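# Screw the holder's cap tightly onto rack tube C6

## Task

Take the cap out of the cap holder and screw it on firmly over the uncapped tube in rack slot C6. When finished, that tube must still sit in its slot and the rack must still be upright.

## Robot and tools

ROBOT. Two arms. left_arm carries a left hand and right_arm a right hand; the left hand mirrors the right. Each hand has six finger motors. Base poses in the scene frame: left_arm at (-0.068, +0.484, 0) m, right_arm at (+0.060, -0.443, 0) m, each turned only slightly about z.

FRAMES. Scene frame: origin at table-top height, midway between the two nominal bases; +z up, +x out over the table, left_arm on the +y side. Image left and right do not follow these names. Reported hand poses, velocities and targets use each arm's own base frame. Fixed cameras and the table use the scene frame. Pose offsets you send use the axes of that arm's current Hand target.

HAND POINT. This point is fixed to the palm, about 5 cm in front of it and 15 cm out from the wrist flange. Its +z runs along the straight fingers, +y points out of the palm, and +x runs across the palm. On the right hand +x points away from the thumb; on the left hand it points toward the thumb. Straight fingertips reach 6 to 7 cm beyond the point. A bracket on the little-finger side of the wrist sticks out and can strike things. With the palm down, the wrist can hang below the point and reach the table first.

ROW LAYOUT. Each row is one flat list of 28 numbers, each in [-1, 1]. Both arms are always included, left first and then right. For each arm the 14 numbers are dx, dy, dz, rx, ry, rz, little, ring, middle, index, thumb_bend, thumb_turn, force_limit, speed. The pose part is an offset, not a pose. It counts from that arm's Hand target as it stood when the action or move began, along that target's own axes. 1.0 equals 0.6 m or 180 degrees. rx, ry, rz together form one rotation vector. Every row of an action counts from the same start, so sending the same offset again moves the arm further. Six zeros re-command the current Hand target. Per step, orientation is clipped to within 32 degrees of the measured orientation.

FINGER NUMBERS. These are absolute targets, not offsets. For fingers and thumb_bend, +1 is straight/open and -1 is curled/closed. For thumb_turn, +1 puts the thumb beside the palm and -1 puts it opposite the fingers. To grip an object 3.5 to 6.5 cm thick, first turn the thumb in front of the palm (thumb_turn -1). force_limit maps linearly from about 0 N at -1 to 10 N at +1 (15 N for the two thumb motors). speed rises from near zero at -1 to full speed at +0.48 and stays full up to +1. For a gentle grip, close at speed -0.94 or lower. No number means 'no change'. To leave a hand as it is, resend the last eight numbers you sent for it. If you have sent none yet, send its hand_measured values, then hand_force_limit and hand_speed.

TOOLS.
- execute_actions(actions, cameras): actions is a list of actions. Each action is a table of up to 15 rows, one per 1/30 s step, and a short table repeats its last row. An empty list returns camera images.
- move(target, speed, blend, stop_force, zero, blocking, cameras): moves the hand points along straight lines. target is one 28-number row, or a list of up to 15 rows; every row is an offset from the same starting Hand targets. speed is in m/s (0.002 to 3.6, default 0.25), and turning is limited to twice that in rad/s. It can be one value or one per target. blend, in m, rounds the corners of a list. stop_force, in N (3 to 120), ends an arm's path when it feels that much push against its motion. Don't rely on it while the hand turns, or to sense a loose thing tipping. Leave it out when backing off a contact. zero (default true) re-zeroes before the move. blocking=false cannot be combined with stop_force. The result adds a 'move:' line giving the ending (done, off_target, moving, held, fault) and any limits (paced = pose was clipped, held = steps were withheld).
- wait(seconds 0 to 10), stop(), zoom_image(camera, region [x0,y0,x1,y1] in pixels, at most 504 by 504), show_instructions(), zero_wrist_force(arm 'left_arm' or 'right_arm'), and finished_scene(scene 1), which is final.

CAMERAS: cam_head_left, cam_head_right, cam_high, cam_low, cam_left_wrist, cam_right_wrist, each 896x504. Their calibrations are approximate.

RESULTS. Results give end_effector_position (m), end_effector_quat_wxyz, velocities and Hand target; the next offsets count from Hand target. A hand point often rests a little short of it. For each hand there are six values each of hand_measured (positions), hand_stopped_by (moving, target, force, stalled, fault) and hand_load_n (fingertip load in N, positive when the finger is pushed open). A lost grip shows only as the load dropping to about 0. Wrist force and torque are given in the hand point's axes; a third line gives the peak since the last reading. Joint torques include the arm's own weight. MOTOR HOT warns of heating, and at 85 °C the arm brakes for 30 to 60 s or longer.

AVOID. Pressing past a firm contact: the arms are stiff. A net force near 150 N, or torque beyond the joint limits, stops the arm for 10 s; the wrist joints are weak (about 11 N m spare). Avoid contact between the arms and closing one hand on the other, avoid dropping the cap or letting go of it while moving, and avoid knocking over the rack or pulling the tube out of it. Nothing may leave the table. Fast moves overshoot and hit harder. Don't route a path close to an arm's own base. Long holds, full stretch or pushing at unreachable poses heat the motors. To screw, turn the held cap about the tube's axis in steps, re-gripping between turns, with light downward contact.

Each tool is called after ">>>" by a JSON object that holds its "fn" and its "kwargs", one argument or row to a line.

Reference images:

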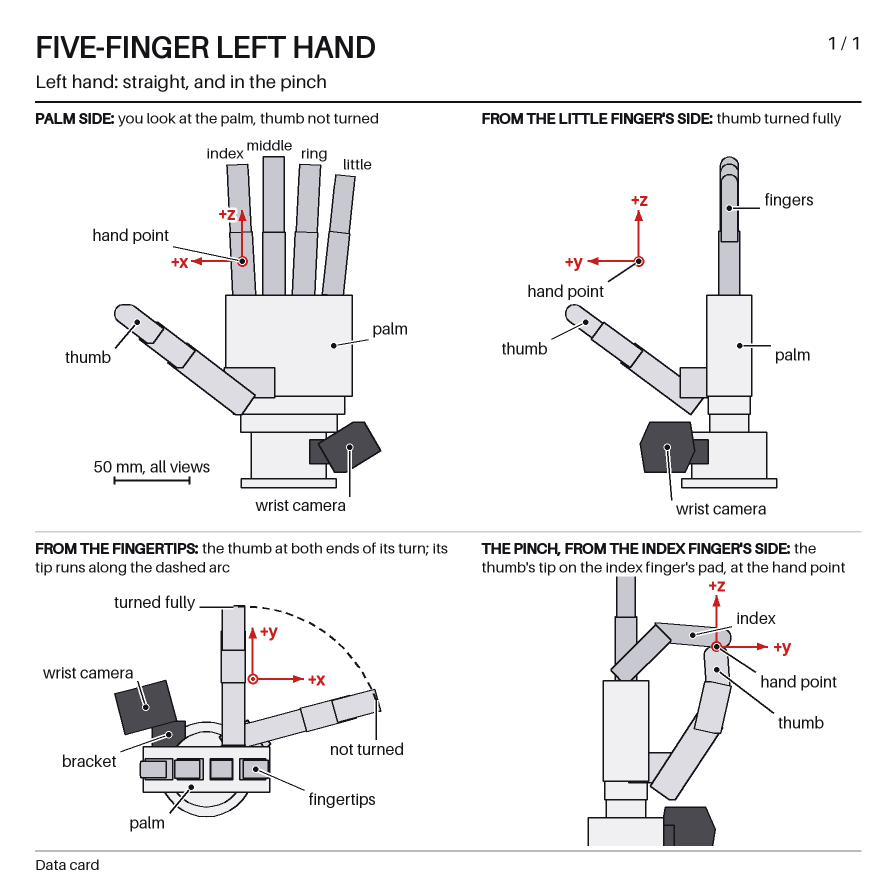

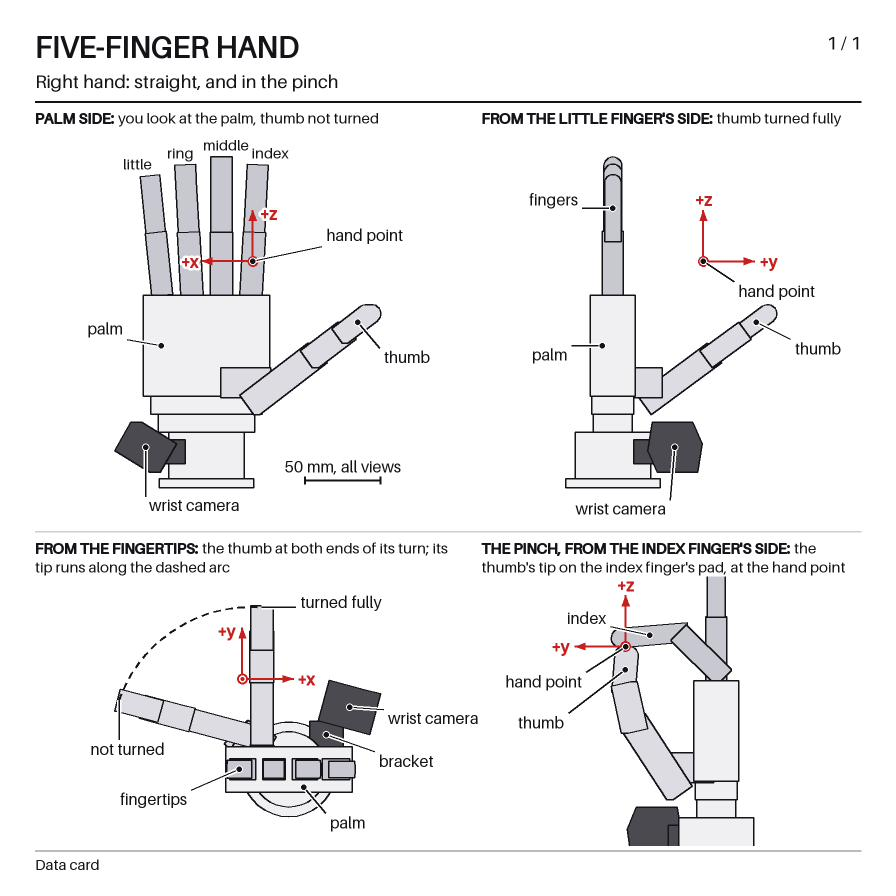

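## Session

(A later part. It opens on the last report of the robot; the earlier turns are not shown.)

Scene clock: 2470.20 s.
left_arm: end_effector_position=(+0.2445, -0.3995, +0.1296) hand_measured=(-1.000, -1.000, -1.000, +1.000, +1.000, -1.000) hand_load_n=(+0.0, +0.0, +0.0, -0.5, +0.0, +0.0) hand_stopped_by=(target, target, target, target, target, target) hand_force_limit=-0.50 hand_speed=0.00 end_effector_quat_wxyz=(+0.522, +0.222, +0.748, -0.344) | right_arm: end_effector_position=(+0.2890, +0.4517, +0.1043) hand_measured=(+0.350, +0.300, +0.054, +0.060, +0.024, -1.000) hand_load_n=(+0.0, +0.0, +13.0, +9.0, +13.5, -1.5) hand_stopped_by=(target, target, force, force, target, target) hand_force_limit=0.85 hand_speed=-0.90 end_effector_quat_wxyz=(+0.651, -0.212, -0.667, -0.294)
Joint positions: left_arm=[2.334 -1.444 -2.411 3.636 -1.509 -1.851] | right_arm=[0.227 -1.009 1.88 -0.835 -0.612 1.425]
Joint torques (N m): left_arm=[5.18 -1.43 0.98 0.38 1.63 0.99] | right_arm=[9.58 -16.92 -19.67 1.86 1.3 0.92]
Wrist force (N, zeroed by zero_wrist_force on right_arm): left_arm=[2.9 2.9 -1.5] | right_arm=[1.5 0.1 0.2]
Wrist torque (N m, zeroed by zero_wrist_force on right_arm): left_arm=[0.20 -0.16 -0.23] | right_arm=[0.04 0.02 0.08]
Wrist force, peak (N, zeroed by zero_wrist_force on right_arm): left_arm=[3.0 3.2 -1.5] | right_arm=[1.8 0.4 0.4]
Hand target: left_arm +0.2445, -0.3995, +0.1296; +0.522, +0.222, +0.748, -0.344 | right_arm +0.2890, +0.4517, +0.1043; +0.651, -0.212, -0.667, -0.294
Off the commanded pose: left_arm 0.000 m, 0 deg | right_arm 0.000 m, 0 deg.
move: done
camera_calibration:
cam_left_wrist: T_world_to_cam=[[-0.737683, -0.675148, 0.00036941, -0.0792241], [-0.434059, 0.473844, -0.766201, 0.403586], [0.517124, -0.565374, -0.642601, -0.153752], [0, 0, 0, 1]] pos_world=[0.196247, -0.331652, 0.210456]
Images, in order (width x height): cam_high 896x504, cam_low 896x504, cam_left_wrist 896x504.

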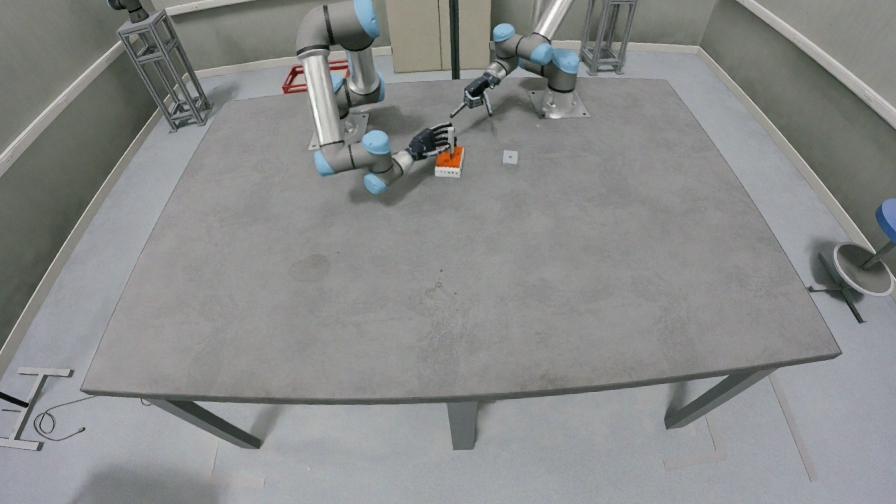

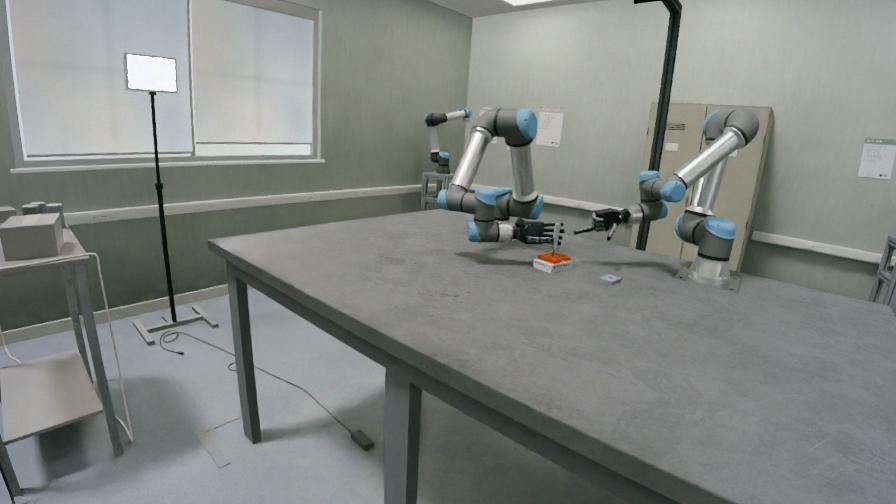

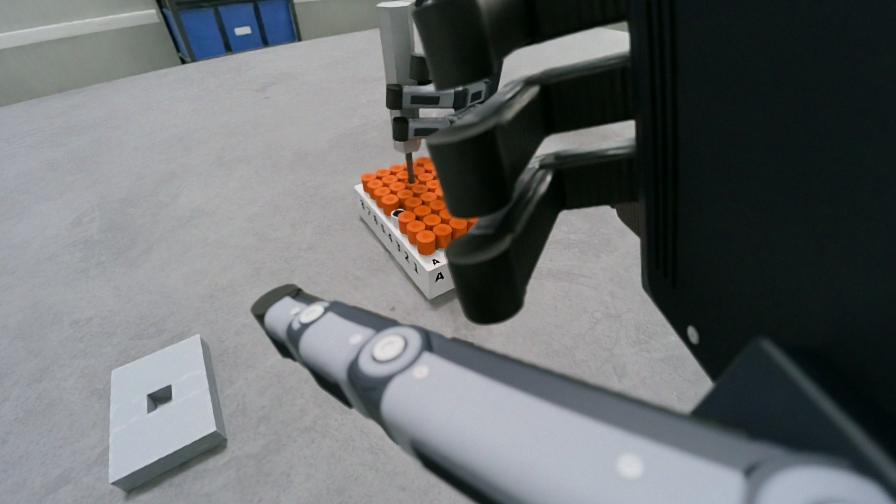

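>>> {"fn": "move", "kwargs": {
  "target": [
    [0,0,0,0,0,0,1,1,1,1,1,-1,-0.5,0,0,0,0,0,0,0,0.35,0.3,-0.2,-0.2,0.02,-1,0.85,-0.9],
    [0.01045,-0.00255,0.1848,0.1038,0.0314,0.0242,1,1,1,1,1,-1,-0.5,0,0,0,0,0,0,0,0.35,0.3,-0.2,-0.2,0.02,-1,0.85,-0.9]
  ],
  "speed": 0.1,
  "cameras": ["cam_left_wrist", "cam_low"]
}}

Scene clock: 2512.17 s.
left_arm: end_effector_position=(+0.3110, -0.4835, +0.1000) hand_measured=(+1.000, +1.000, +1.000, +1.000, +1.000, -1.000) hand_load_n=(-0.5, +0.0, +0.0, +0.0, +0.0, +0.5) hand_stopped_by=(target, target, target, target, target, target) hand_force_limit=-0.50 hand_speed=0.00 end_effector_quat_wxyz=(+0.455, +0.348, +0.698, -0.429) | right_arm: end_effector_position=(+0.2890, +0.4517, +0.1043) hand_measured=(+0.350, +0.300, +0.054, +0.060, +0.024, -1.000) hand_load_n=(+0.0, +0.0, +13.0, +9.0, +13.5, -2.0) hand_stopped_by=(target, target, force, force, target, target) hand_force_limit=0.85 hand_speed=-0.90 end_effector_quat_wxyz=(+0.651, -0.212, -0.667, -0.294)
Joint positions: left_arm=[2.561 -1.728 -2.23 3.687 -0.949 -1.705] | right_arm=[0.227 -1.009 1.88 -0.835 -0.612 1.425]
Joint torques (N m): left_arm=[-2.55 32.34 -2.34 2.22 1.2 -0.01] | right_arm=[7.16 -18.78 -20.16 2.68 -0.66 -1.25]
Wrist force (N, zeroed by zero_wrist_force on right_arm): left_arm=[2.8 2.9 -1.4] | right_arm=[1.4 0.3 0.1]
Wrist torque (N m, zeroed by zero_wrist_force on right_arm): left_arm=[0.20 -0.14 -0.21] | right_arm=[0.07 0.02 0.09]
Wrist force, peak (N, zeroed by zero_wrist_force on right_arm): left_arm=[2.6 5.1 -1.7] | right_arm=[1.8 0.3 0.4]
Hand target: left_arm +0.3109, -0.4835, +0.1001; +0.455, +0.348, +0.698, -0.430 | right_arm +0.2890, +0.4517, +0.1043; +0.651, -0.212, -0.667, -0.294
Off the commanded pose: left_arm 0.000 m, 0 deg | right_arm 0.000 m, 0 deg.
move: done
camera_calibration:
cam_left_wrist: T_world_to_cam=[[-0.924033, -0.382313, 0.000371362, 0.112607], [-0.245895, 0.593573, -0.766294, 0.44896], [0.292744, -0.708172, -0.64249, -0.253914], [0, 0, 0, 1]] pos_world=[0.288781, -0.403254, 0.180856]
Images, in order (width x height): cam_low 896x504, cam_left_wrist 896x504.

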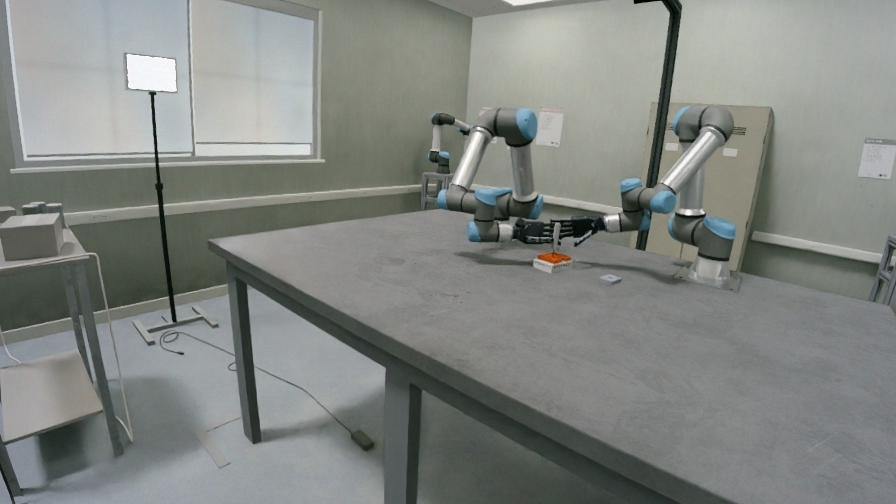

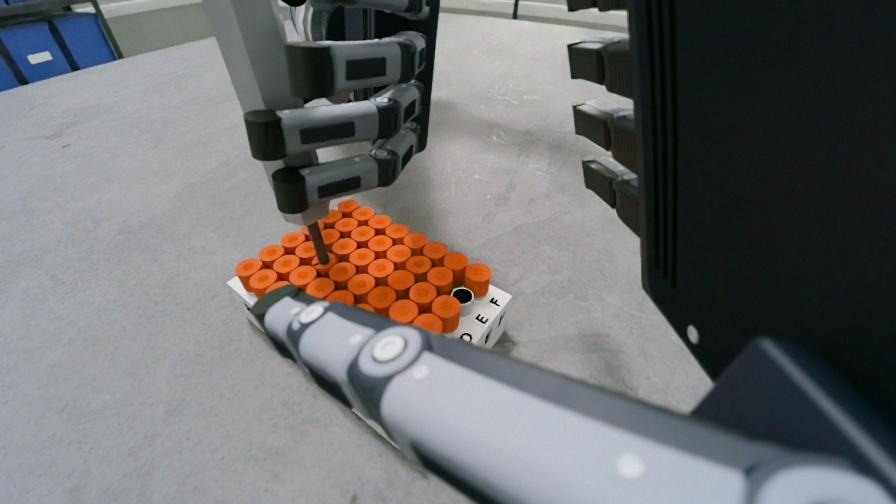

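>>> {"fn": "zoom_image", "kwargs": {
  "camera": "cam_left_wrist",
  "region": [220, 180, 400, 340]
}}

>>> {"fn": "zoom_image", "kwargs": {
  "camera": "cam_left_wrist",
  "region": [280, 210, 370, 300]
}}

Scaled by 2.800.

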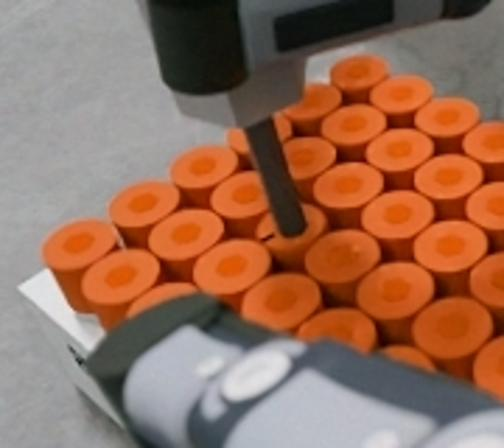

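Scaled by 5.600.

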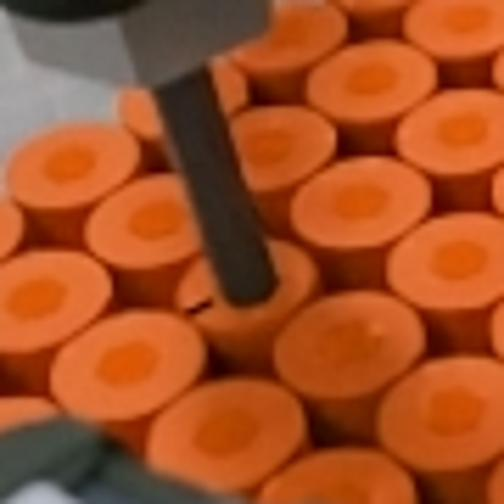

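>>> {"fn": "zoom_image", "kwargs": {
  "camera": "cam_left_wrist",
  "region": [295, 230, 355, 290]
}}

>>> {"fn": "zoom_image", "kwargs": {
  "camera": "cam_left_wrist",
  "region": [330, 220, 400, 290]
}}

Scaled by 8.400.

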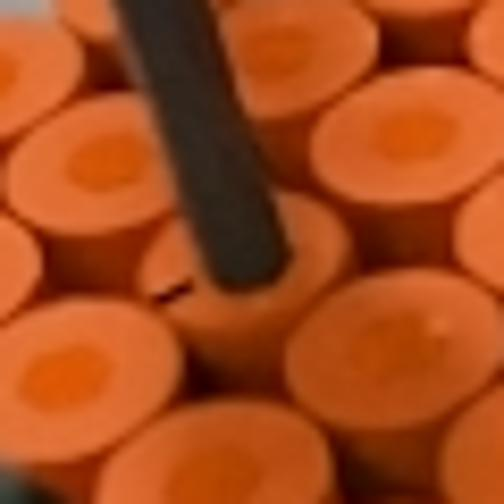

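Scaled by 7.200.

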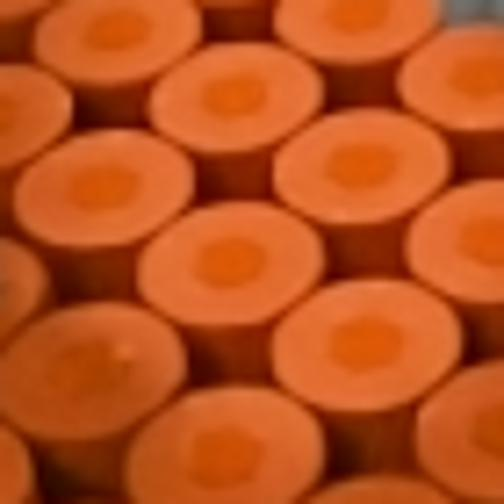

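>>> {"fn": "move", "kwargs": {
  "target": [0.1090,0.0331,0.0253,0,0,0,1,1,1,1,1,-1,-0.5,0,0,0,0,0,0,0,0.35,0.3,-0.2,-0.2,0.02,-1,0.85,-0.9],
  "speed": 0.04,
  "stop_force": 6,
  "cameras": ["cam_left_wrist", "cam_low"]
}}

>>> {"fn": "zoom_image", "kwargs": {
  "camera": "cam_low",
  "region": [460, 170, 700, 300]
}}

Scene clock: 2531.37 s.
left_arm: end_effector_position=(+0.3109, -0.4834, +0.0300) hand_measured=(+1.000, +1.000, +1.000, +1.000, +1.000, -1.000) hand_load_n=(+0.0, +0.0, +0.0, +0.0, +0.0, +0.0) hand_stopped_by=(target, target, target, target, target, target) hand_force_limit=-0.50 hand_speed=0.00 end_effector_quat_wxyz=(+0.455, +0.348, +0.698, -0.430) | right_arm: end_effector_position=(+0.2890, +0.4517, +0.1043) hand_measured=(+0.350, +0.300, +0.054, +0.060, +0.024, -1.000) hand_load_n=(+0.0, +0.0, +13.0, +9.0, +13.5, -1.5) hand_stopped_by=(target, target, force, force, target, target) hand_force_limit=0.85 hand_speed=-0.90 end_effector_quat_wxyz=(+0.651, -0.212, -0.667, -0.294)
Joint positions: left_arm=[2.562 -1.899 -2.284 3.912 -0.949 -1.704] | right_arm=[0.227 -1.009 1.88 -0.835 -0.612 1.425]
Joint torques (N m): left_arm=[-1.4 41.83 26.68 1.88 -0.05 -0.86] | right_arm=[8.99 -19.53 -18.85 3.31 -1.75 -1.28]
Wrist force (N, zeroed by zero_wrist_force on right_arm): left_arm=[2.6 3.3 -1.5] | right_arm=[1.7 0.1 0.2]
Wrist torque (N m, zeroed by zero_wrist_force on right_arm): left_arm=[0.23 -0.13 -0.24] | right_arm=[0.02 0.00 0.09]
Wrist force, peak (N, zeroed by zero_wrist_force on right_arm): left_arm=[3.1 3.4 -1.4] | right_arm=[1.8 0.4 0.3]
Hand target: left_arm +0.3109, -0.4834, +0.0300; +0.455, +0.348, +0.698, -0.430 | right_arm +0.2890, +0.4517, +0.1043; +0.651, -0.212, -0.667, -0.294
Off the commanded pose: left_arm 0.000 m, 0 deg | right_arm 0.000 m, 0 deg.
move: done
camera_calibration:
cam_left_wrist: T_world_to_cam=[[-0.924143, -0.382045, 0.000378466, 0.112809], [-0.245703, 0.593581, -0.766349, 0.395215], [0.292556, -0.70831, -0.642424, -0.298826], [0, 0, 0, 1]] pos_world=[0.288781, -0.403156, 0.110857]
Images, in order (width x height): cam_low 896x504, cam_left_wrist 896x504.

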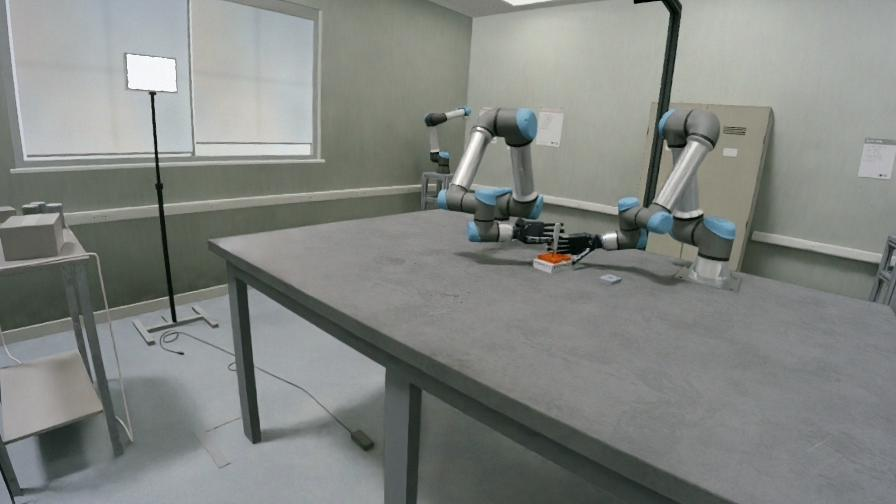

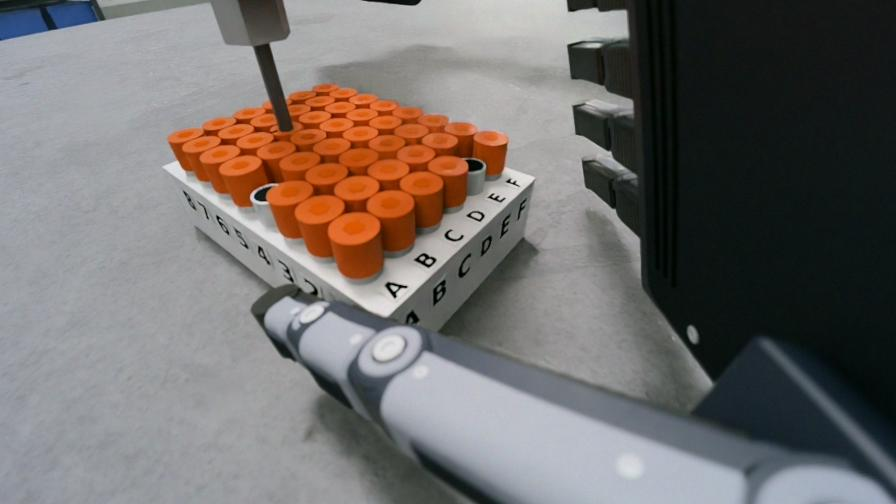

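Scaled by 2.100.

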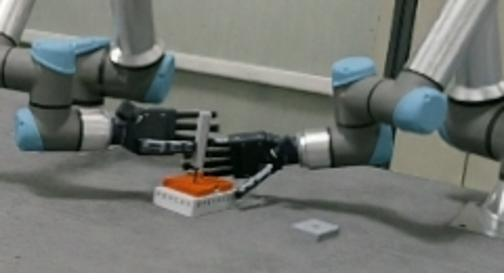

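>>> {"fn": "zoom_image", "kwargs": {
  "camera": "cam_left_wrist",
  "region": [250, 90, 330, 160]
}}

>>> {"fn": "zoom_image", "kwargs": {
  "camera": "cam_left_wrist",
  "region": [160, 80, 560, 360]
}}

Scaled by 6.300.

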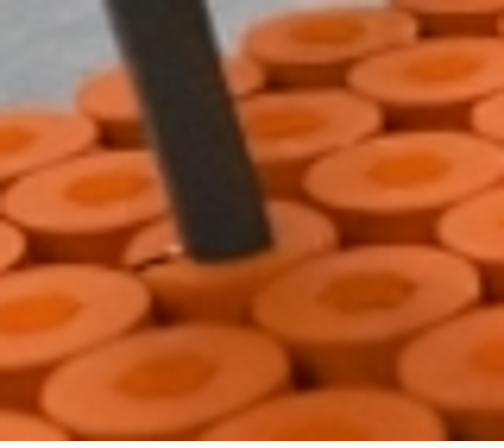

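Scaled by 1.260.

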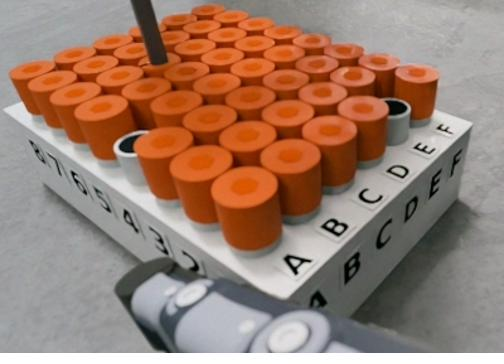

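>>> {"fn": "move", "kwargs": {
  "target": [0.0218,0.0066,0.0051,0,0,0,1,1,1,1,1,-1,-0.5,0,0,0,0,0,0,0,0.35,0.3,-0.2,-0.2,0.02,-1,0.85,-0.9],
  "speed": 0.01,
  "stop_force": 3,
  "cameras": ["cam_left_wrist"]
}}

Scene clock: 2542.47 s.
left_arm: end_effector_position=(+0.3109, -0.4834, +0.0160) hand_measured=(+1.000, +1.000, +1.000, +1.000, +1.000, -1.000) hand_load_n=(+0.0, +0.0, -0.5, +0.0, +0.0, +0.0) hand_stopped_by=(target, target, target, target, target, target) hand_force_limit=-0.50 hand_speed=0.00 end_effector_quat_wxyz=(+0.455, +0.348, +0.698, -0.430) | right_arm: end_effector_position=(+0.2890, +0.4517, +0.1043) hand_measured=(+0.350, +0.300, +0.054, +0.060, +0.024, -1.000) hand_load_n=(+0.0, +0.0, +13.0, +8.5, +13.5, -1.5) hand_stopped_by=(target, target, force, force, target, target) hand_force_limit=0.85 hand_speed=-0.90 end_effector_quat_wxyz=(+0.651, -0.212, -0.667, -0.294)
Joint positions: left_arm=[2.562 -1.937 -2.291 3.956 -0.949 -1.704] | right_arm=[0.227 -1.009 1.88 -0.835 -0.612 1.425]
Joint torques (N m): left_arm=[-6.22 42.57 7.43 -1.51 -2.06 -0.93] | right_arm=[6.99 -19.93 -20.59 2.95 -1.84 -1.29]
Wrist force (N, zeroed by zero_wrist_force on right_arm): left_arm=[3.0 2.9 -1.5] | right_arm=[1.3 0.1 0.2]
Wrist torque (N m, zeroed by zero_wrist_force on right_arm): left_arm=[0.19 -0.16 -0.21] | right_arm=[0.04 0.03 0.08]
Wrist force, peak (N, zeroed by zero_wrist_force on right_arm): left_arm=[3.1 3.2 -1.4] | right_arm=[2.0 0.4 0.2]
Hand target: left_arm +0.3109, -0.4834, +0.0160; +0.455, +0.348, +0.698, -0.430 | right_arm +0.2890, +0.4517, +0.1043; +0.651, -0.212, -0.667, -0.294
Off the commanded pose: left_arm 0.000 m, 0 deg | right_arm 0.000 m, 0 deg.
move: done
camera_calibration:
cam_left_wrist: T_world_to_cam=[[-0.924153, -0.382022, 0.000349722, 0.112829], [-0.24569, 0.593649, -0.766301, 0.384505], [0.292536, -0.708265, -0.642482, -0.307792], [0, 0, 0, 1]] pos_world=[0.288781, -0.403156, 0.0968565]
Images, in order (width x height): cam_left_wrist 896x504.

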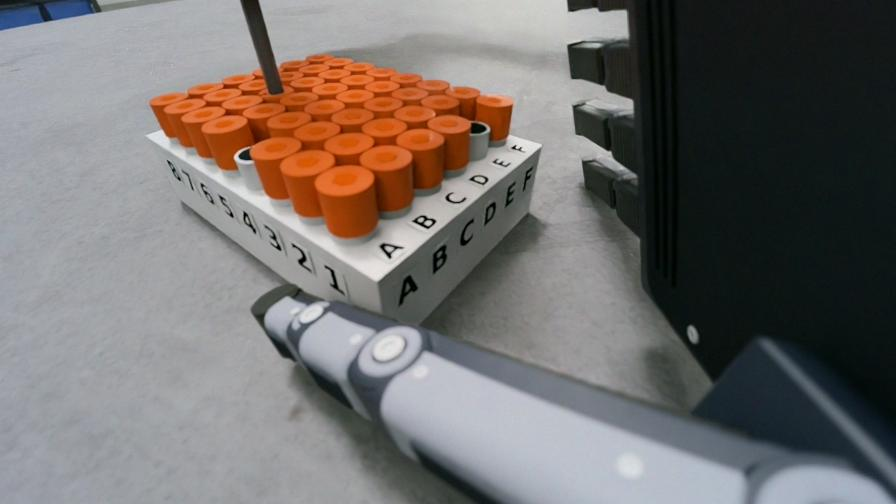

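>>> {"fn": "move", "kwargs": {
  "target": [-0.00075,-0.02367,0.03426,0,0,0,1,1,1,1,1,-1,-0.5,0,0,0,0,0,0,0,0.35,0.3,-0.2,-0.2,0.02,-1,0.85,-0.9],
  "speed": 0.01,
  "stop_force": 3,
  "cameras": ["cam_left_wrist"]
}}

>>> {"fn": "zoom_image", "kwargs": {
  "camera": "cam_left_wrist",
  "region": [240, 40, 320, 110]
}}

Scene clock: 2548.60 s.
left_arm: end_effector_position=(+0.3084, -0.4945, +0.0160) hand_measured=(+1.000, +1.000, +1.000, +1.000, +1.000, -1.000) hand_load_n=(+0.0, +0.0, +0.0, +0.0, +0.5, +1.0) hand_stopped_by=(target, target, target, target, target, target) hand_force_limit=-0.50 hand_speed=0.00 end_effector_quat_wxyz=(+0.455, +0.348, +0.698, -0.430) | right_arm: end_effector_position=(+0.2890, +0.4517, +0.1043) hand_measured=(+0.350, +0.300, +0.054, +0.060, +0.024, -1.000) hand_load_n=(+0.0, +0.0, +13.0, +7.0, +17.0, -1.5) hand_stopped_by=(target, target, force, force, target, target) hand_force_limit=0.85 hand_speed=-0.90 end_effector_quat_wxyz=(+0.651, -0.212, -0.667, -0.294)
Joint positions: left_arm=[2.528 -1.948 -2.269 3.952 -0.981 -1.715] | right_arm=[0.227 -1.009 1.88 -0.835 -0.612 1.425]
Joint torques (N m): left_arm=[1.77 42.92 -5.79 2.3 0.28 1.07] | right_arm=[7.59 -21.25 -19.35 3.19 -0.87 -1.16]
Wrist force (N, zeroed by zero_wrist_force on right_arm): left_arm=[3.4 4.5 -2.6] | right_arm=[0.8 -1.7 -1.3]
Wrist torque (N m, zeroed by zero_wrist_force on right_arm): left_arm=[0.26 -0.20 -0.25] | right_arm=[0.09 -0.10 0.14]
Wrist force, peak (N, zeroed by zero_wrist_force on right_arm): left_arm=[3.0 3.6 -4.8] | right_arm=[0.2 -2.0 -2.0]
Hand target: left_arm +0.3084, -0.4945, +0.0160; +0.455, +0.348, +0.698, -0.430 (not the last commanded pose) | right_arm +0.2890, +0.4517, +0.1043; +0.651, -0.212, -0.667, -0.294
Off the commanded pose: left_arm 0.014 m, 0 deg | right_arm 0.000 m, 0 deg.
move: contact (left_arm)
camera_calibration:
cam_left_wrist: T_world_to_cam=[[-0.924153, -0.382022, 0.00034957, 0.106278], [-0.245668, 0.593596, -0.766349, 0.390457], [0.292555, -0.70831, -0.642424, -0.314951], [0, 0, 0, 1]] pos_world=[0.28628, -0.414256, 0.0968568]
Images, in order (width x height): cam_left_wrist 896x504.

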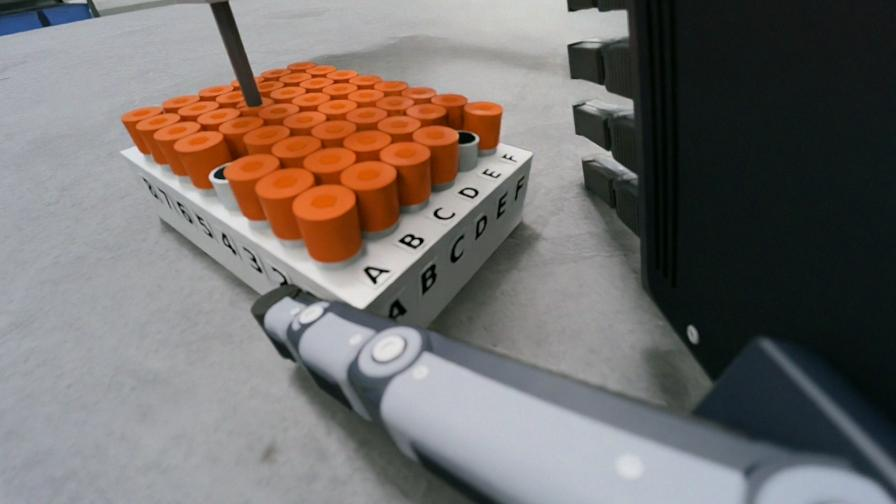

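Scaled by 6.300.

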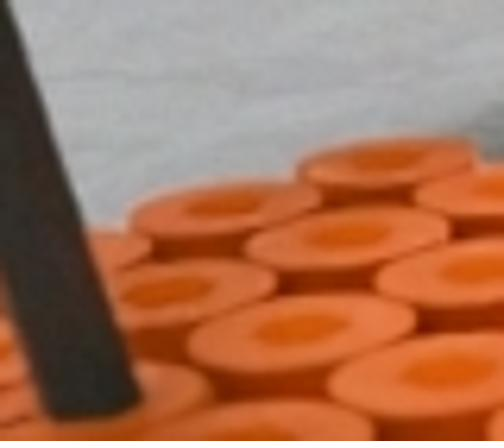

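>>> {"fn": "zoom_image", "kwargs": {
  "camera": "cam_left_wrist",
  "region": [215, 70, 295, 140]
}}

>>> {"fn": "zoom_image", "kwargs": {
  "camera": "cam_left_wrist",
  "region": [110, 50, 550, 350]
}}

Scaled by 6.300.

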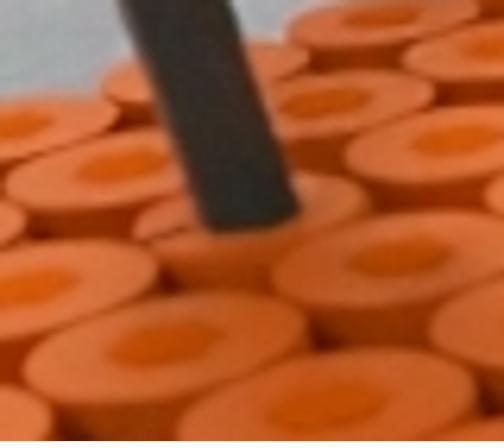

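Scaled by 1.145.

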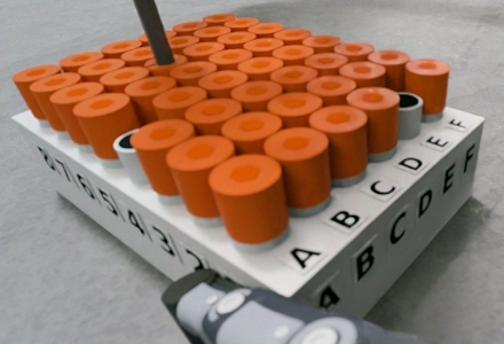

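>>> {"fn": "move", "kwargs": {
  "target": [0,0,0,0,0,0,1,1,1,1,1,-1,-0.5,0,-0.00027,-0.00199,-0.00025,-0.04138,-0.00484,-0.00085,0.35,0.3,-0.2,-0.2,0.02,-1,0.85,-0.9],
  "speed": 0.04,
  "cameras": ["cam_left_wrist"]
}}

>>> {"fn": "zoom_image", "kwargs": {
  "camera": "cam_left_wrist",
  "region": [215, 70, 295, 140]
}}

>>> {"fn": "zoom_image", "kwargs": {
  "camera": "cam_left_wrist",
  "region": [110, 50, 550, 350]
}}

Scene clock: 2555.80 s.
left_arm: end_effector_position=(+0.3084, -0.4945, +0.0160) hand_measured=(+1.000, +1.000, +1.000, +1.000, +1.000, -1.000) hand_load_n=(+0.0, +0.0, +0.0, +0.0, +0.0, +1.0) hand_stopped_by=(target, target, target, target, target, target) hand_force_limit=-0.50 hand_speed=0.00 end_effector_quat_wxyz=(+0.455, +0.348, +0.698, -0.430) | right_arm: end_effector_position=(+0.2884, +0.4507, +0.1041) hand_measured=(+0.350, +0.300, +0.054, +0.060, +0.026, -1.000) hand_load_n=(+0.0, +0.0, +15.5, +6.0, +26.0, -1.0) hand_stopped_by=(target, target, force, force, target, target) hand_force_limit=0.85 hand_speed=-0.90 end_effector_quat_wxyz=(+0.630, -0.255, -0.652, -0.336) end_effector_velocity=(+0.001, +0.000, +0.001) end_effector_angular_velocity=(+0.001, -0.004, +0.007)
Joint positions: left_arm=[2.528 -1.948 -2.269 3.952 -0.981 -1.715] | right_arm=[0.203 -1.065 1.986 -0.878 -0.506 1.417]
Joint velocities: left_arm=[within noise] | right_arm=[0 0.001 -0.005 0.001 -0.006 0]
Joint torques (N m): left_arm=[2 44.41 -4.48 2.26 -2.06 0.9] | right_arm=[3.55 -20.76 -19.69 1.87 -1.93 -0.07]
Wrist force (N, zeroed by zero_wrist_force on right_arm): left_arm=[3.2 4.5 -2.5] | right_arm=[3.9 0.4 -2.0]
Wrist torque (N m, zeroed by zero_wrist_force on right_arm): left_arm=[0.26 -0.17 -0.26] | right_arm=[0.25 -0.01 0.12]
Wrist force, peak (N, zeroed by zero_wrist_force on right_arm): left_arm=[3.3 4.6 -2.6] | right_arm=[6.5 -0.6 -1.4]
Hand target: left_arm +0.3084, -0.4945, +0.0160; +0.455, +0.348, +0.698, -0.430 | right_arm +0.2883, +0.4507, +0.1040; +0.630, -0.255, -0.652, -0.336
Off the commanded pose: left_arm 0.000 m, 0 deg | right_arm 0.000 m, 0 deg.
move: done
camera_calibration:
cam_left_wrist: T_world_to_cam=[[-0.924153, -0.382022, 0.00034957, 0.106278], [-0.245668, 0.593596, -0.766349, 0.390457], [0.292555, -0.70831, -0.642424, -0.314951], [0, 0, 0, 1]] pos_world=[0.28628, -0.414256, 0.0968568]
Images, in order (width x height): cam_left_wrist 896x504.

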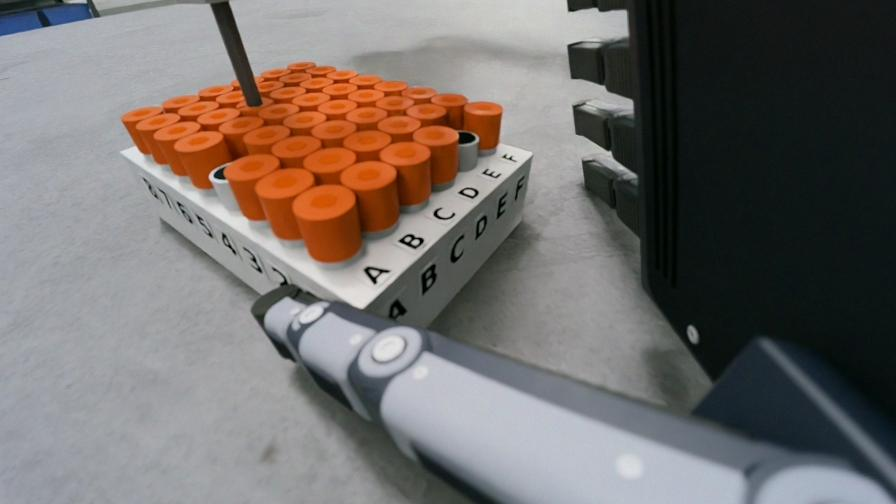

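Scaled by 6.300.

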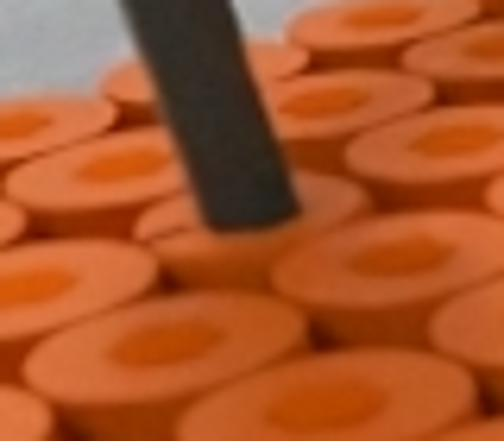

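Scaled by 1.145.

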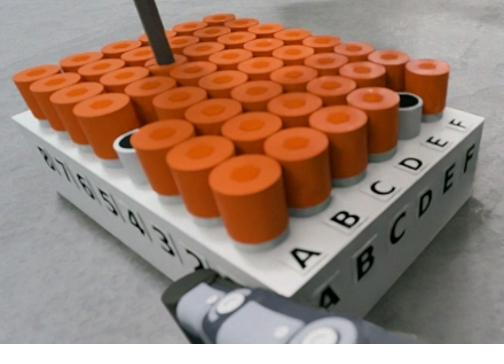

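>>> {"fn": "zoom_image", "kwargs": {
  "camera": "cam_left_wrist",
  "region": [230, 90, 280, 120]
}}

Scaled by 10.080.

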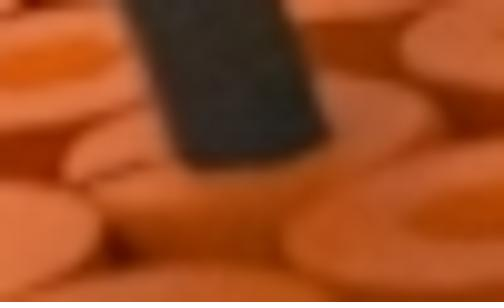

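>>> {"fn": "move", "kwargs": {
  "target": [0,0,0,0,0,0,1,1,1,1,1,-1,-0.5,0,-0.00007,-0.0008,-0.00034,-0.02206,-0.0026,-0.00044,0.35,0.3,-0.2,-0.2,0.02,-1,0.85,-0.9],
  "speed": 0.04,
  "cameras": ["cam_left_wrist"]
}}

>>> {"fn": "zoom_image", "kwargs": {
  "camera": "cam_left_wrist",
  "region": [215, 70, 295, 140]
}}

>>> {"fn": "zoom_image", "kwargs": {
  "camera": "cam_left_wrist",
  "region": [230, 90, 280, 120]
}}

Scene clock: 2569.40 s.
left_arm: end_effector_position=(+0.3084, -0.4945, +0.0160) hand_measured=(+1.000, +1.000, +1.000, +1.000, +1.000, -1.000) hand_load_n=(+0.0, +0.0, +0.0, +0.0, +0.0, +1.0) hand_stopped_by=(target, target, target, target, target, target) hand_force_limit=-0.50 hand_speed=0.00 end_effector_quat_wxyz=(+0.455, +0.348, +0.698, -0.430) | right_arm: end_effector_position=(+0.2881, +0.4502, +0.1040) hand_measured=(+0.350, +0.300, +0.054, +0.060, +0.026, -1.000) hand_load_n=(+0.0, +0.0, +17.0, +7.0, +28.0, -0.5) hand_stopped_by=(target, target, force, force, target, target) hand_force_limit=0.85 hand_speed=-0.90 end_effector_quat_wxyz=(+0.618, -0.278, -0.642, -0.358) end_effector_velocity=(+0.000, +0.000, +0.001) end_effector_angular_velocity=(+0.001, -0.003, +0.008)
Joint positions: left_arm=[2.528 -1.948 -2.269 3.952 -0.981 -1.715] | right_arm=[0.193 -1.094 2.04 -0.898 -0.446 1.411]
Joint velocities: left_arm=[within noise] | right_arm=[0 0.001 -0.005 0.001 -0.008 0]
Joint torques (N m): left_arm=[5.35 43.64 -1.96 2.13 -2.18 0.92] | right_arm=[0.89 -18.32 -16.68 1.56 -1.72 0.36]
Wrist force (N, zeroed by zero_wrist_force on right_arm): left_arm=[2.8 4.2 -3.5] | right_arm=[3.5 0.9 -1.7]
Wrist torque (N m, zeroed by zero_wrist_force on right_arm): left_arm=[0.20 -0.17 -0.26] | right_arm=[0.28 0.00 0.12]
Wrist force, peak (N, zeroed by zero_wrist_force on right_arm): left_arm=[3.4 4.2 -3.6] | right_arm=[6.1 0.8 -2.0]
Hand target: left_arm +0.3084, -0.4945, +0.0160; +0.455, +0.348, +0.698, -0.430 | right_arm +0.2881, +0.4502, +0.1039; +0.618, -0.277, -0.642, -0.358
Off the commanded pose: left_arm 0.000 m, 0 deg | right_arm 0.000 m, 0 deg.
move: done
camera_calibration:
cam_left_wrist: T_world_to_cam=[[-0.924153, -0.382022, 0.00034957, 0.106278], [-0.245668, 0.593596, -0.766349, 0.390457], [0.292555, -0.70831, -0.642424, -0.314951], [0, 0, 0, 1]] pos_world=[0.28628, -0.414256, 0.0968568]
Images, in order (width x height): cam_left_wrist 896x504.

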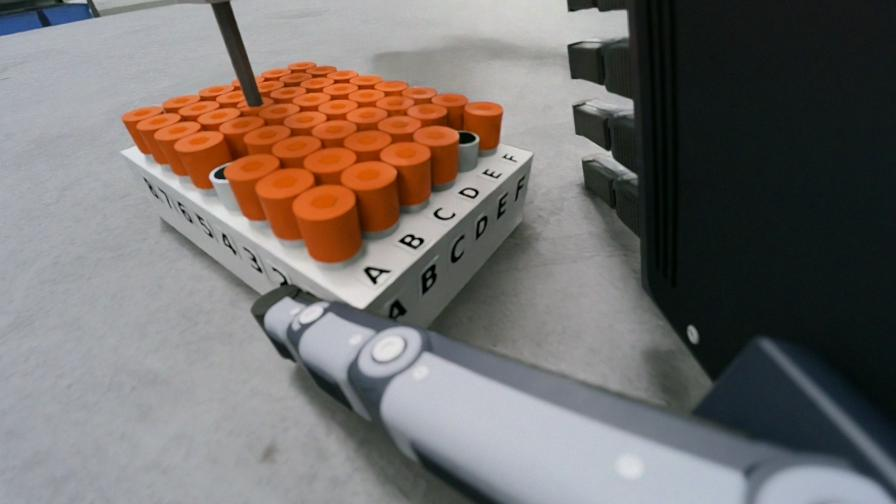

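Scaled by 6.300.

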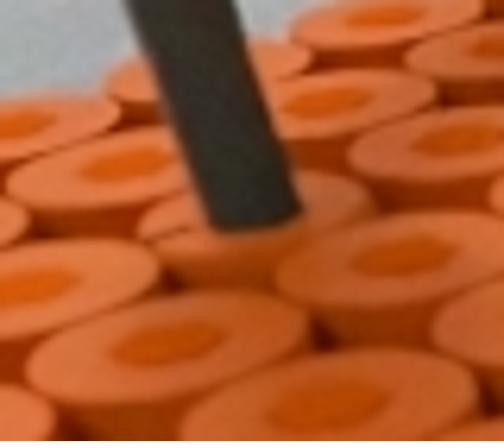

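Scaled by 10.080.

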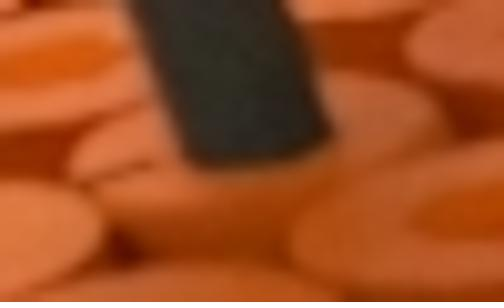

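>>> {"fn": "move", "kwargs": {
  "target": [0,0,0,0,0,0,1,1,1,1,1,-1,-0.5,0,-0.00007,-0.0008,-0.00034,-0.02206,-0.0026,-0.00044,0.35,0.3,-0.2,-0.2,0.02,-1,0.85,-0.9],
  "speed": 0.04,
  "cameras": ["cam_left_wrist"]
}}

>>> {"fn": "zoom_image", "kwargs": {
  "camera": "cam_left_wrist",
  "region": [215, 70, 295, 140]
}}

>>> {"fn": "zoom_image", "kwargs": {
  "camera": "cam_left_wrist",
  "region": [230, 90, 280, 120]
}}

Scene clock: 2573.33 s.
left_arm: end_effector_position=(+0.3084, -0.4945, +0.0160) hand_measured=(+1.000, +1.000, +1.000, +1.000, +1.000, -1.000) hand_load_n=(+0.0, +0.0, +0.0, +0.0, +0.0, +1.0) hand_stopped_by=(target, target, target, target, target, target) hand_force_limit=-0.50 hand_speed=0.00 end_effector_quat_wxyz=(+0.455, +0.348, +0.698, -0.430) | right_arm: end_effector_position=(+0.2878, +0.4498, +0.1039) hand_measured=(+0.350, +0.300, +0.054, +0.060, +0.026, -1.000) hand_load_n=(+0.0, +0.0, +18.5, +8.0, +29.5, +0.0) hand_stopped_by=(target, target, force, force, target, target) hand_force_limit=0.85 hand_speed=-0.90 end_effector_quat_wxyz=(+0.605, -0.300, -0.632, -0.379) end_effector_velocity=(+0.001, +0.000, +0.001) end_effector_angular_velocity=(+0.001, -0.004, +0.006)
Joint positions: left_arm=[2.528 -1.948 -2.269 3.952 -0.981 -1.715] | right_arm=[0.184 -1.122 2.092 -0.916 -0.385 1.403]
Joint velocities: left_arm=[within noise] | right_arm=[0 0.001 -0.005 0 -0.006 0]
Joint torques (N m): left_arm=[4.2 43.65 2.99 2.2 -2 0.73] | right_arm=[-2.68 -17.98 -20.72 0.79 -1.82 0.7]
Wrist force (N, zeroed by zero_wrist_force on right_arm): left_arm=[3.1 4.0 -3.5] | right_arm=[3.5 1.2 -1.3]
Wrist torque (N m, zeroed by zero_wrist_force on right_arm): left_arm=[0.18 -0.21 -0.24] | right_arm=[0.27 0.00 0.13]
Wrist force, peak (N, zeroed by zero_wrist_force on right_arm): left_arm=[3.1 4.5 -3.7] | right_arm=[6.4 1.6 -1.5]
Hand target: left_arm +0.3084, -0.4945, +0.0160; +0.455, +0.348, +0.698, -0.430 | right_arm +0.2878, +0.4498, +0.1038; +0.606, -0.300, -0.632, -0.379
Off the commanded pose: left_arm 0.000 m, 0 deg | right_arm 0.000 m, 0 deg.
move: done
camera_calibration:
cam_left_wrist: T_world_to_cam=[[-0.924153, -0.382022, 0.00034957, 0.106278], [-0.245668, 0.593596, -0.766349, 0.390457], [0.292555, -0.70831, -0.642424, -0.314951], [0, 0, 0, 1]] pos_world=[0.28628, -0.414256, 0.0968568]
Images, in order (width x height): cam_left_wrist 896x504.

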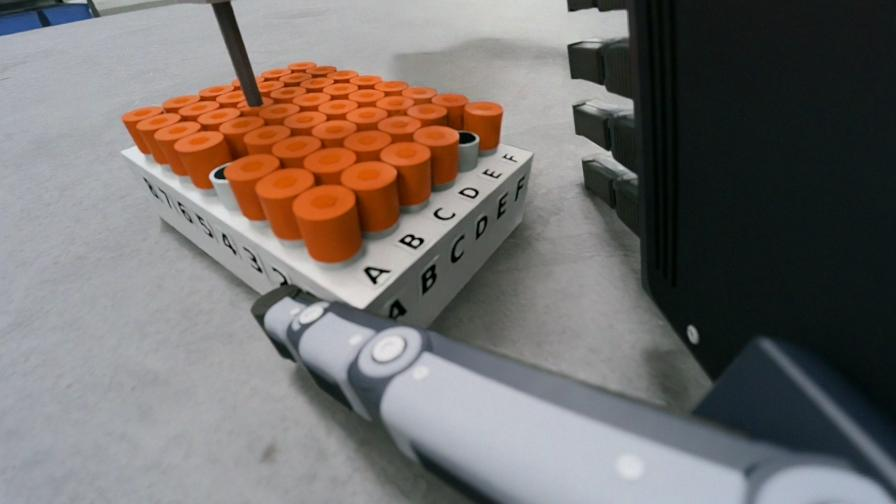

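Scaled by 6.300.

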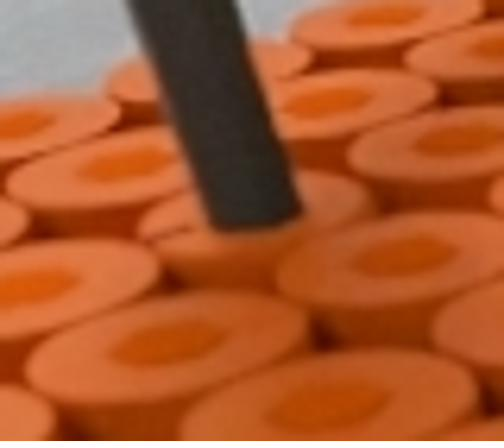

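Scaled by 10.080.

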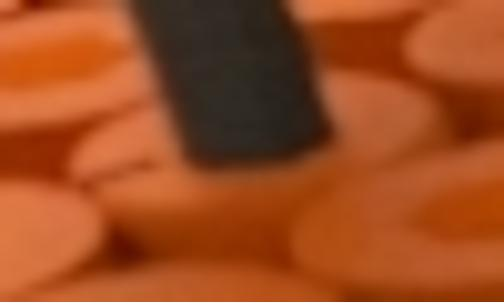

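>>> {"fn": "move", "kwargs": {
  "target": [0,0,0,0,0,0,1,1,1,1,1,-1,-0.5,0,-0.00019,0.0016,0.00002,0.02756,0.00322,0.00059,0.35,0.3,-0.2,-0.2,0.02,-1,0.85,-0.9],
  "speed": 0.04,
  "cameras": ["cam_left_wrist"]
}}

>>> {"fn": "zoom_image", "kwargs": {
  "camera": "cam_left_wrist",
  "region": [215, 70, 295, 140]
}}

Scene clock: 2581.10 s.
left_arm: end_effector_position=(+0.3084, -0.4945, +0.0160) hand_measured=(+1.000, +1.000, +1.000, +1.000, +1.000, -1.000) hand_load_n=(+0.0, +0.0, +0.0, +0.0, +0.0, +1.0) hand_stopped_by=(target, target, target, target, target, target) hand_force_limit=-0.50 hand_speed=0.00 end_effector_quat_wxyz=(+0.455, +0.348, +0.698, -0.430) | right_arm: end_effector_position=(+0.2886, +0.4504, +0.1038) hand_measured=(+0.350, +0.300, +0.054, +0.062, +0.026, -1.000) hand_load_n=(+0.0, +0.0, +18.5, +15.5, +14.5, +1.0) hand_stopped_by=(target, target, force, force, target, target) hand_force_limit=0.85 hand_speed=-0.90 end_effector_quat_wxyz=(+0.622, -0.272, -0.645, -0.352) end_effector_velocity=(-0.001, +0.000, -0.001) end_effector_angular_velocity=(-0.001, +0.004, -0.007)
Joint positions: left_arm=[2.528 -1.948 -2.269 3.952 -0.981 -1.715] | right_arm=[0.195 -1.085 2.024 -0.893 -0.462 1.413]
Joint velocities: left_arm=[within noise] | right_arm=[0 -0.001 0.005 0 0.007 0]
Joint torques (N m): left_arm=[6.53 43.47 5.34 2.03 -2.07 0.73] | right_arm=[-1.13 -35.5 -0.33 -0.83 2.07 0.33]
Wrist force (N, zeroed by zero_wrist_force on right_arm): left_arm=[2.9 4.5 -2.8] | right_arm=[10.0 0.8 3.7]
Wrist torque (N m, zeroed by zero_wrist_force on right_arm): left_arm=[0.26 -0.17 -0.26] | right_arm=[0.02 0.28 0.11]
Wrist force, peak (N, zeroed by zero_wrist_force on right_arm): left_arm=[3.6 4.2 -3.5] | right_arm=[10.0 0.8 3.7]
Hand target: left_arm +0.3084, -0.4945, +0.0160; +0.455, +0.348, +0.698, -0.430 | right_arm +0.2886, +0.4503, +0.1038; +0.621, -0.272, -0.645, -0.352
Off the commanded pose: left_arm 0.000 m, 0 deg | right_arm 0.000 m, 0 deg.
move: done
camera_calibration:
cam_left_wrist: T_world_to_cam=[[-0.924153, -0.382022, 0.00034957, 0.106278], [-0.245668, 0.593596, -0.766349, 0.390457], [0.292555, -0.70831, -0.642424, -0.314951], [0, 0, 0, 1]] pos_world=[0.28628, -0.414256, 0.0968568]
Images, in order (width x height): cam_left_wrist 896x504.

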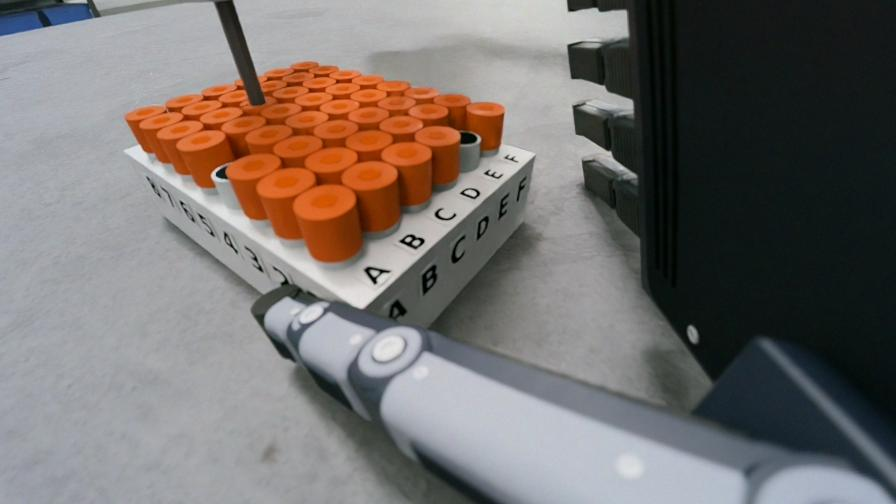

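Scaled by 6.300.

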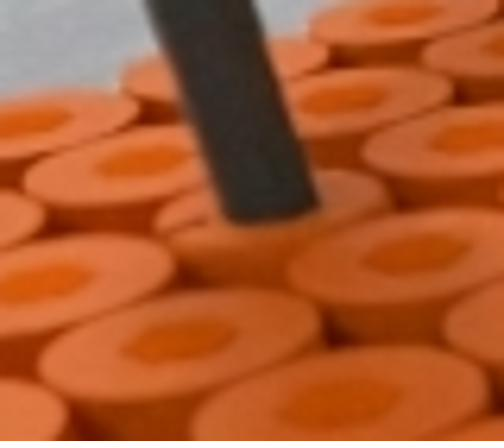

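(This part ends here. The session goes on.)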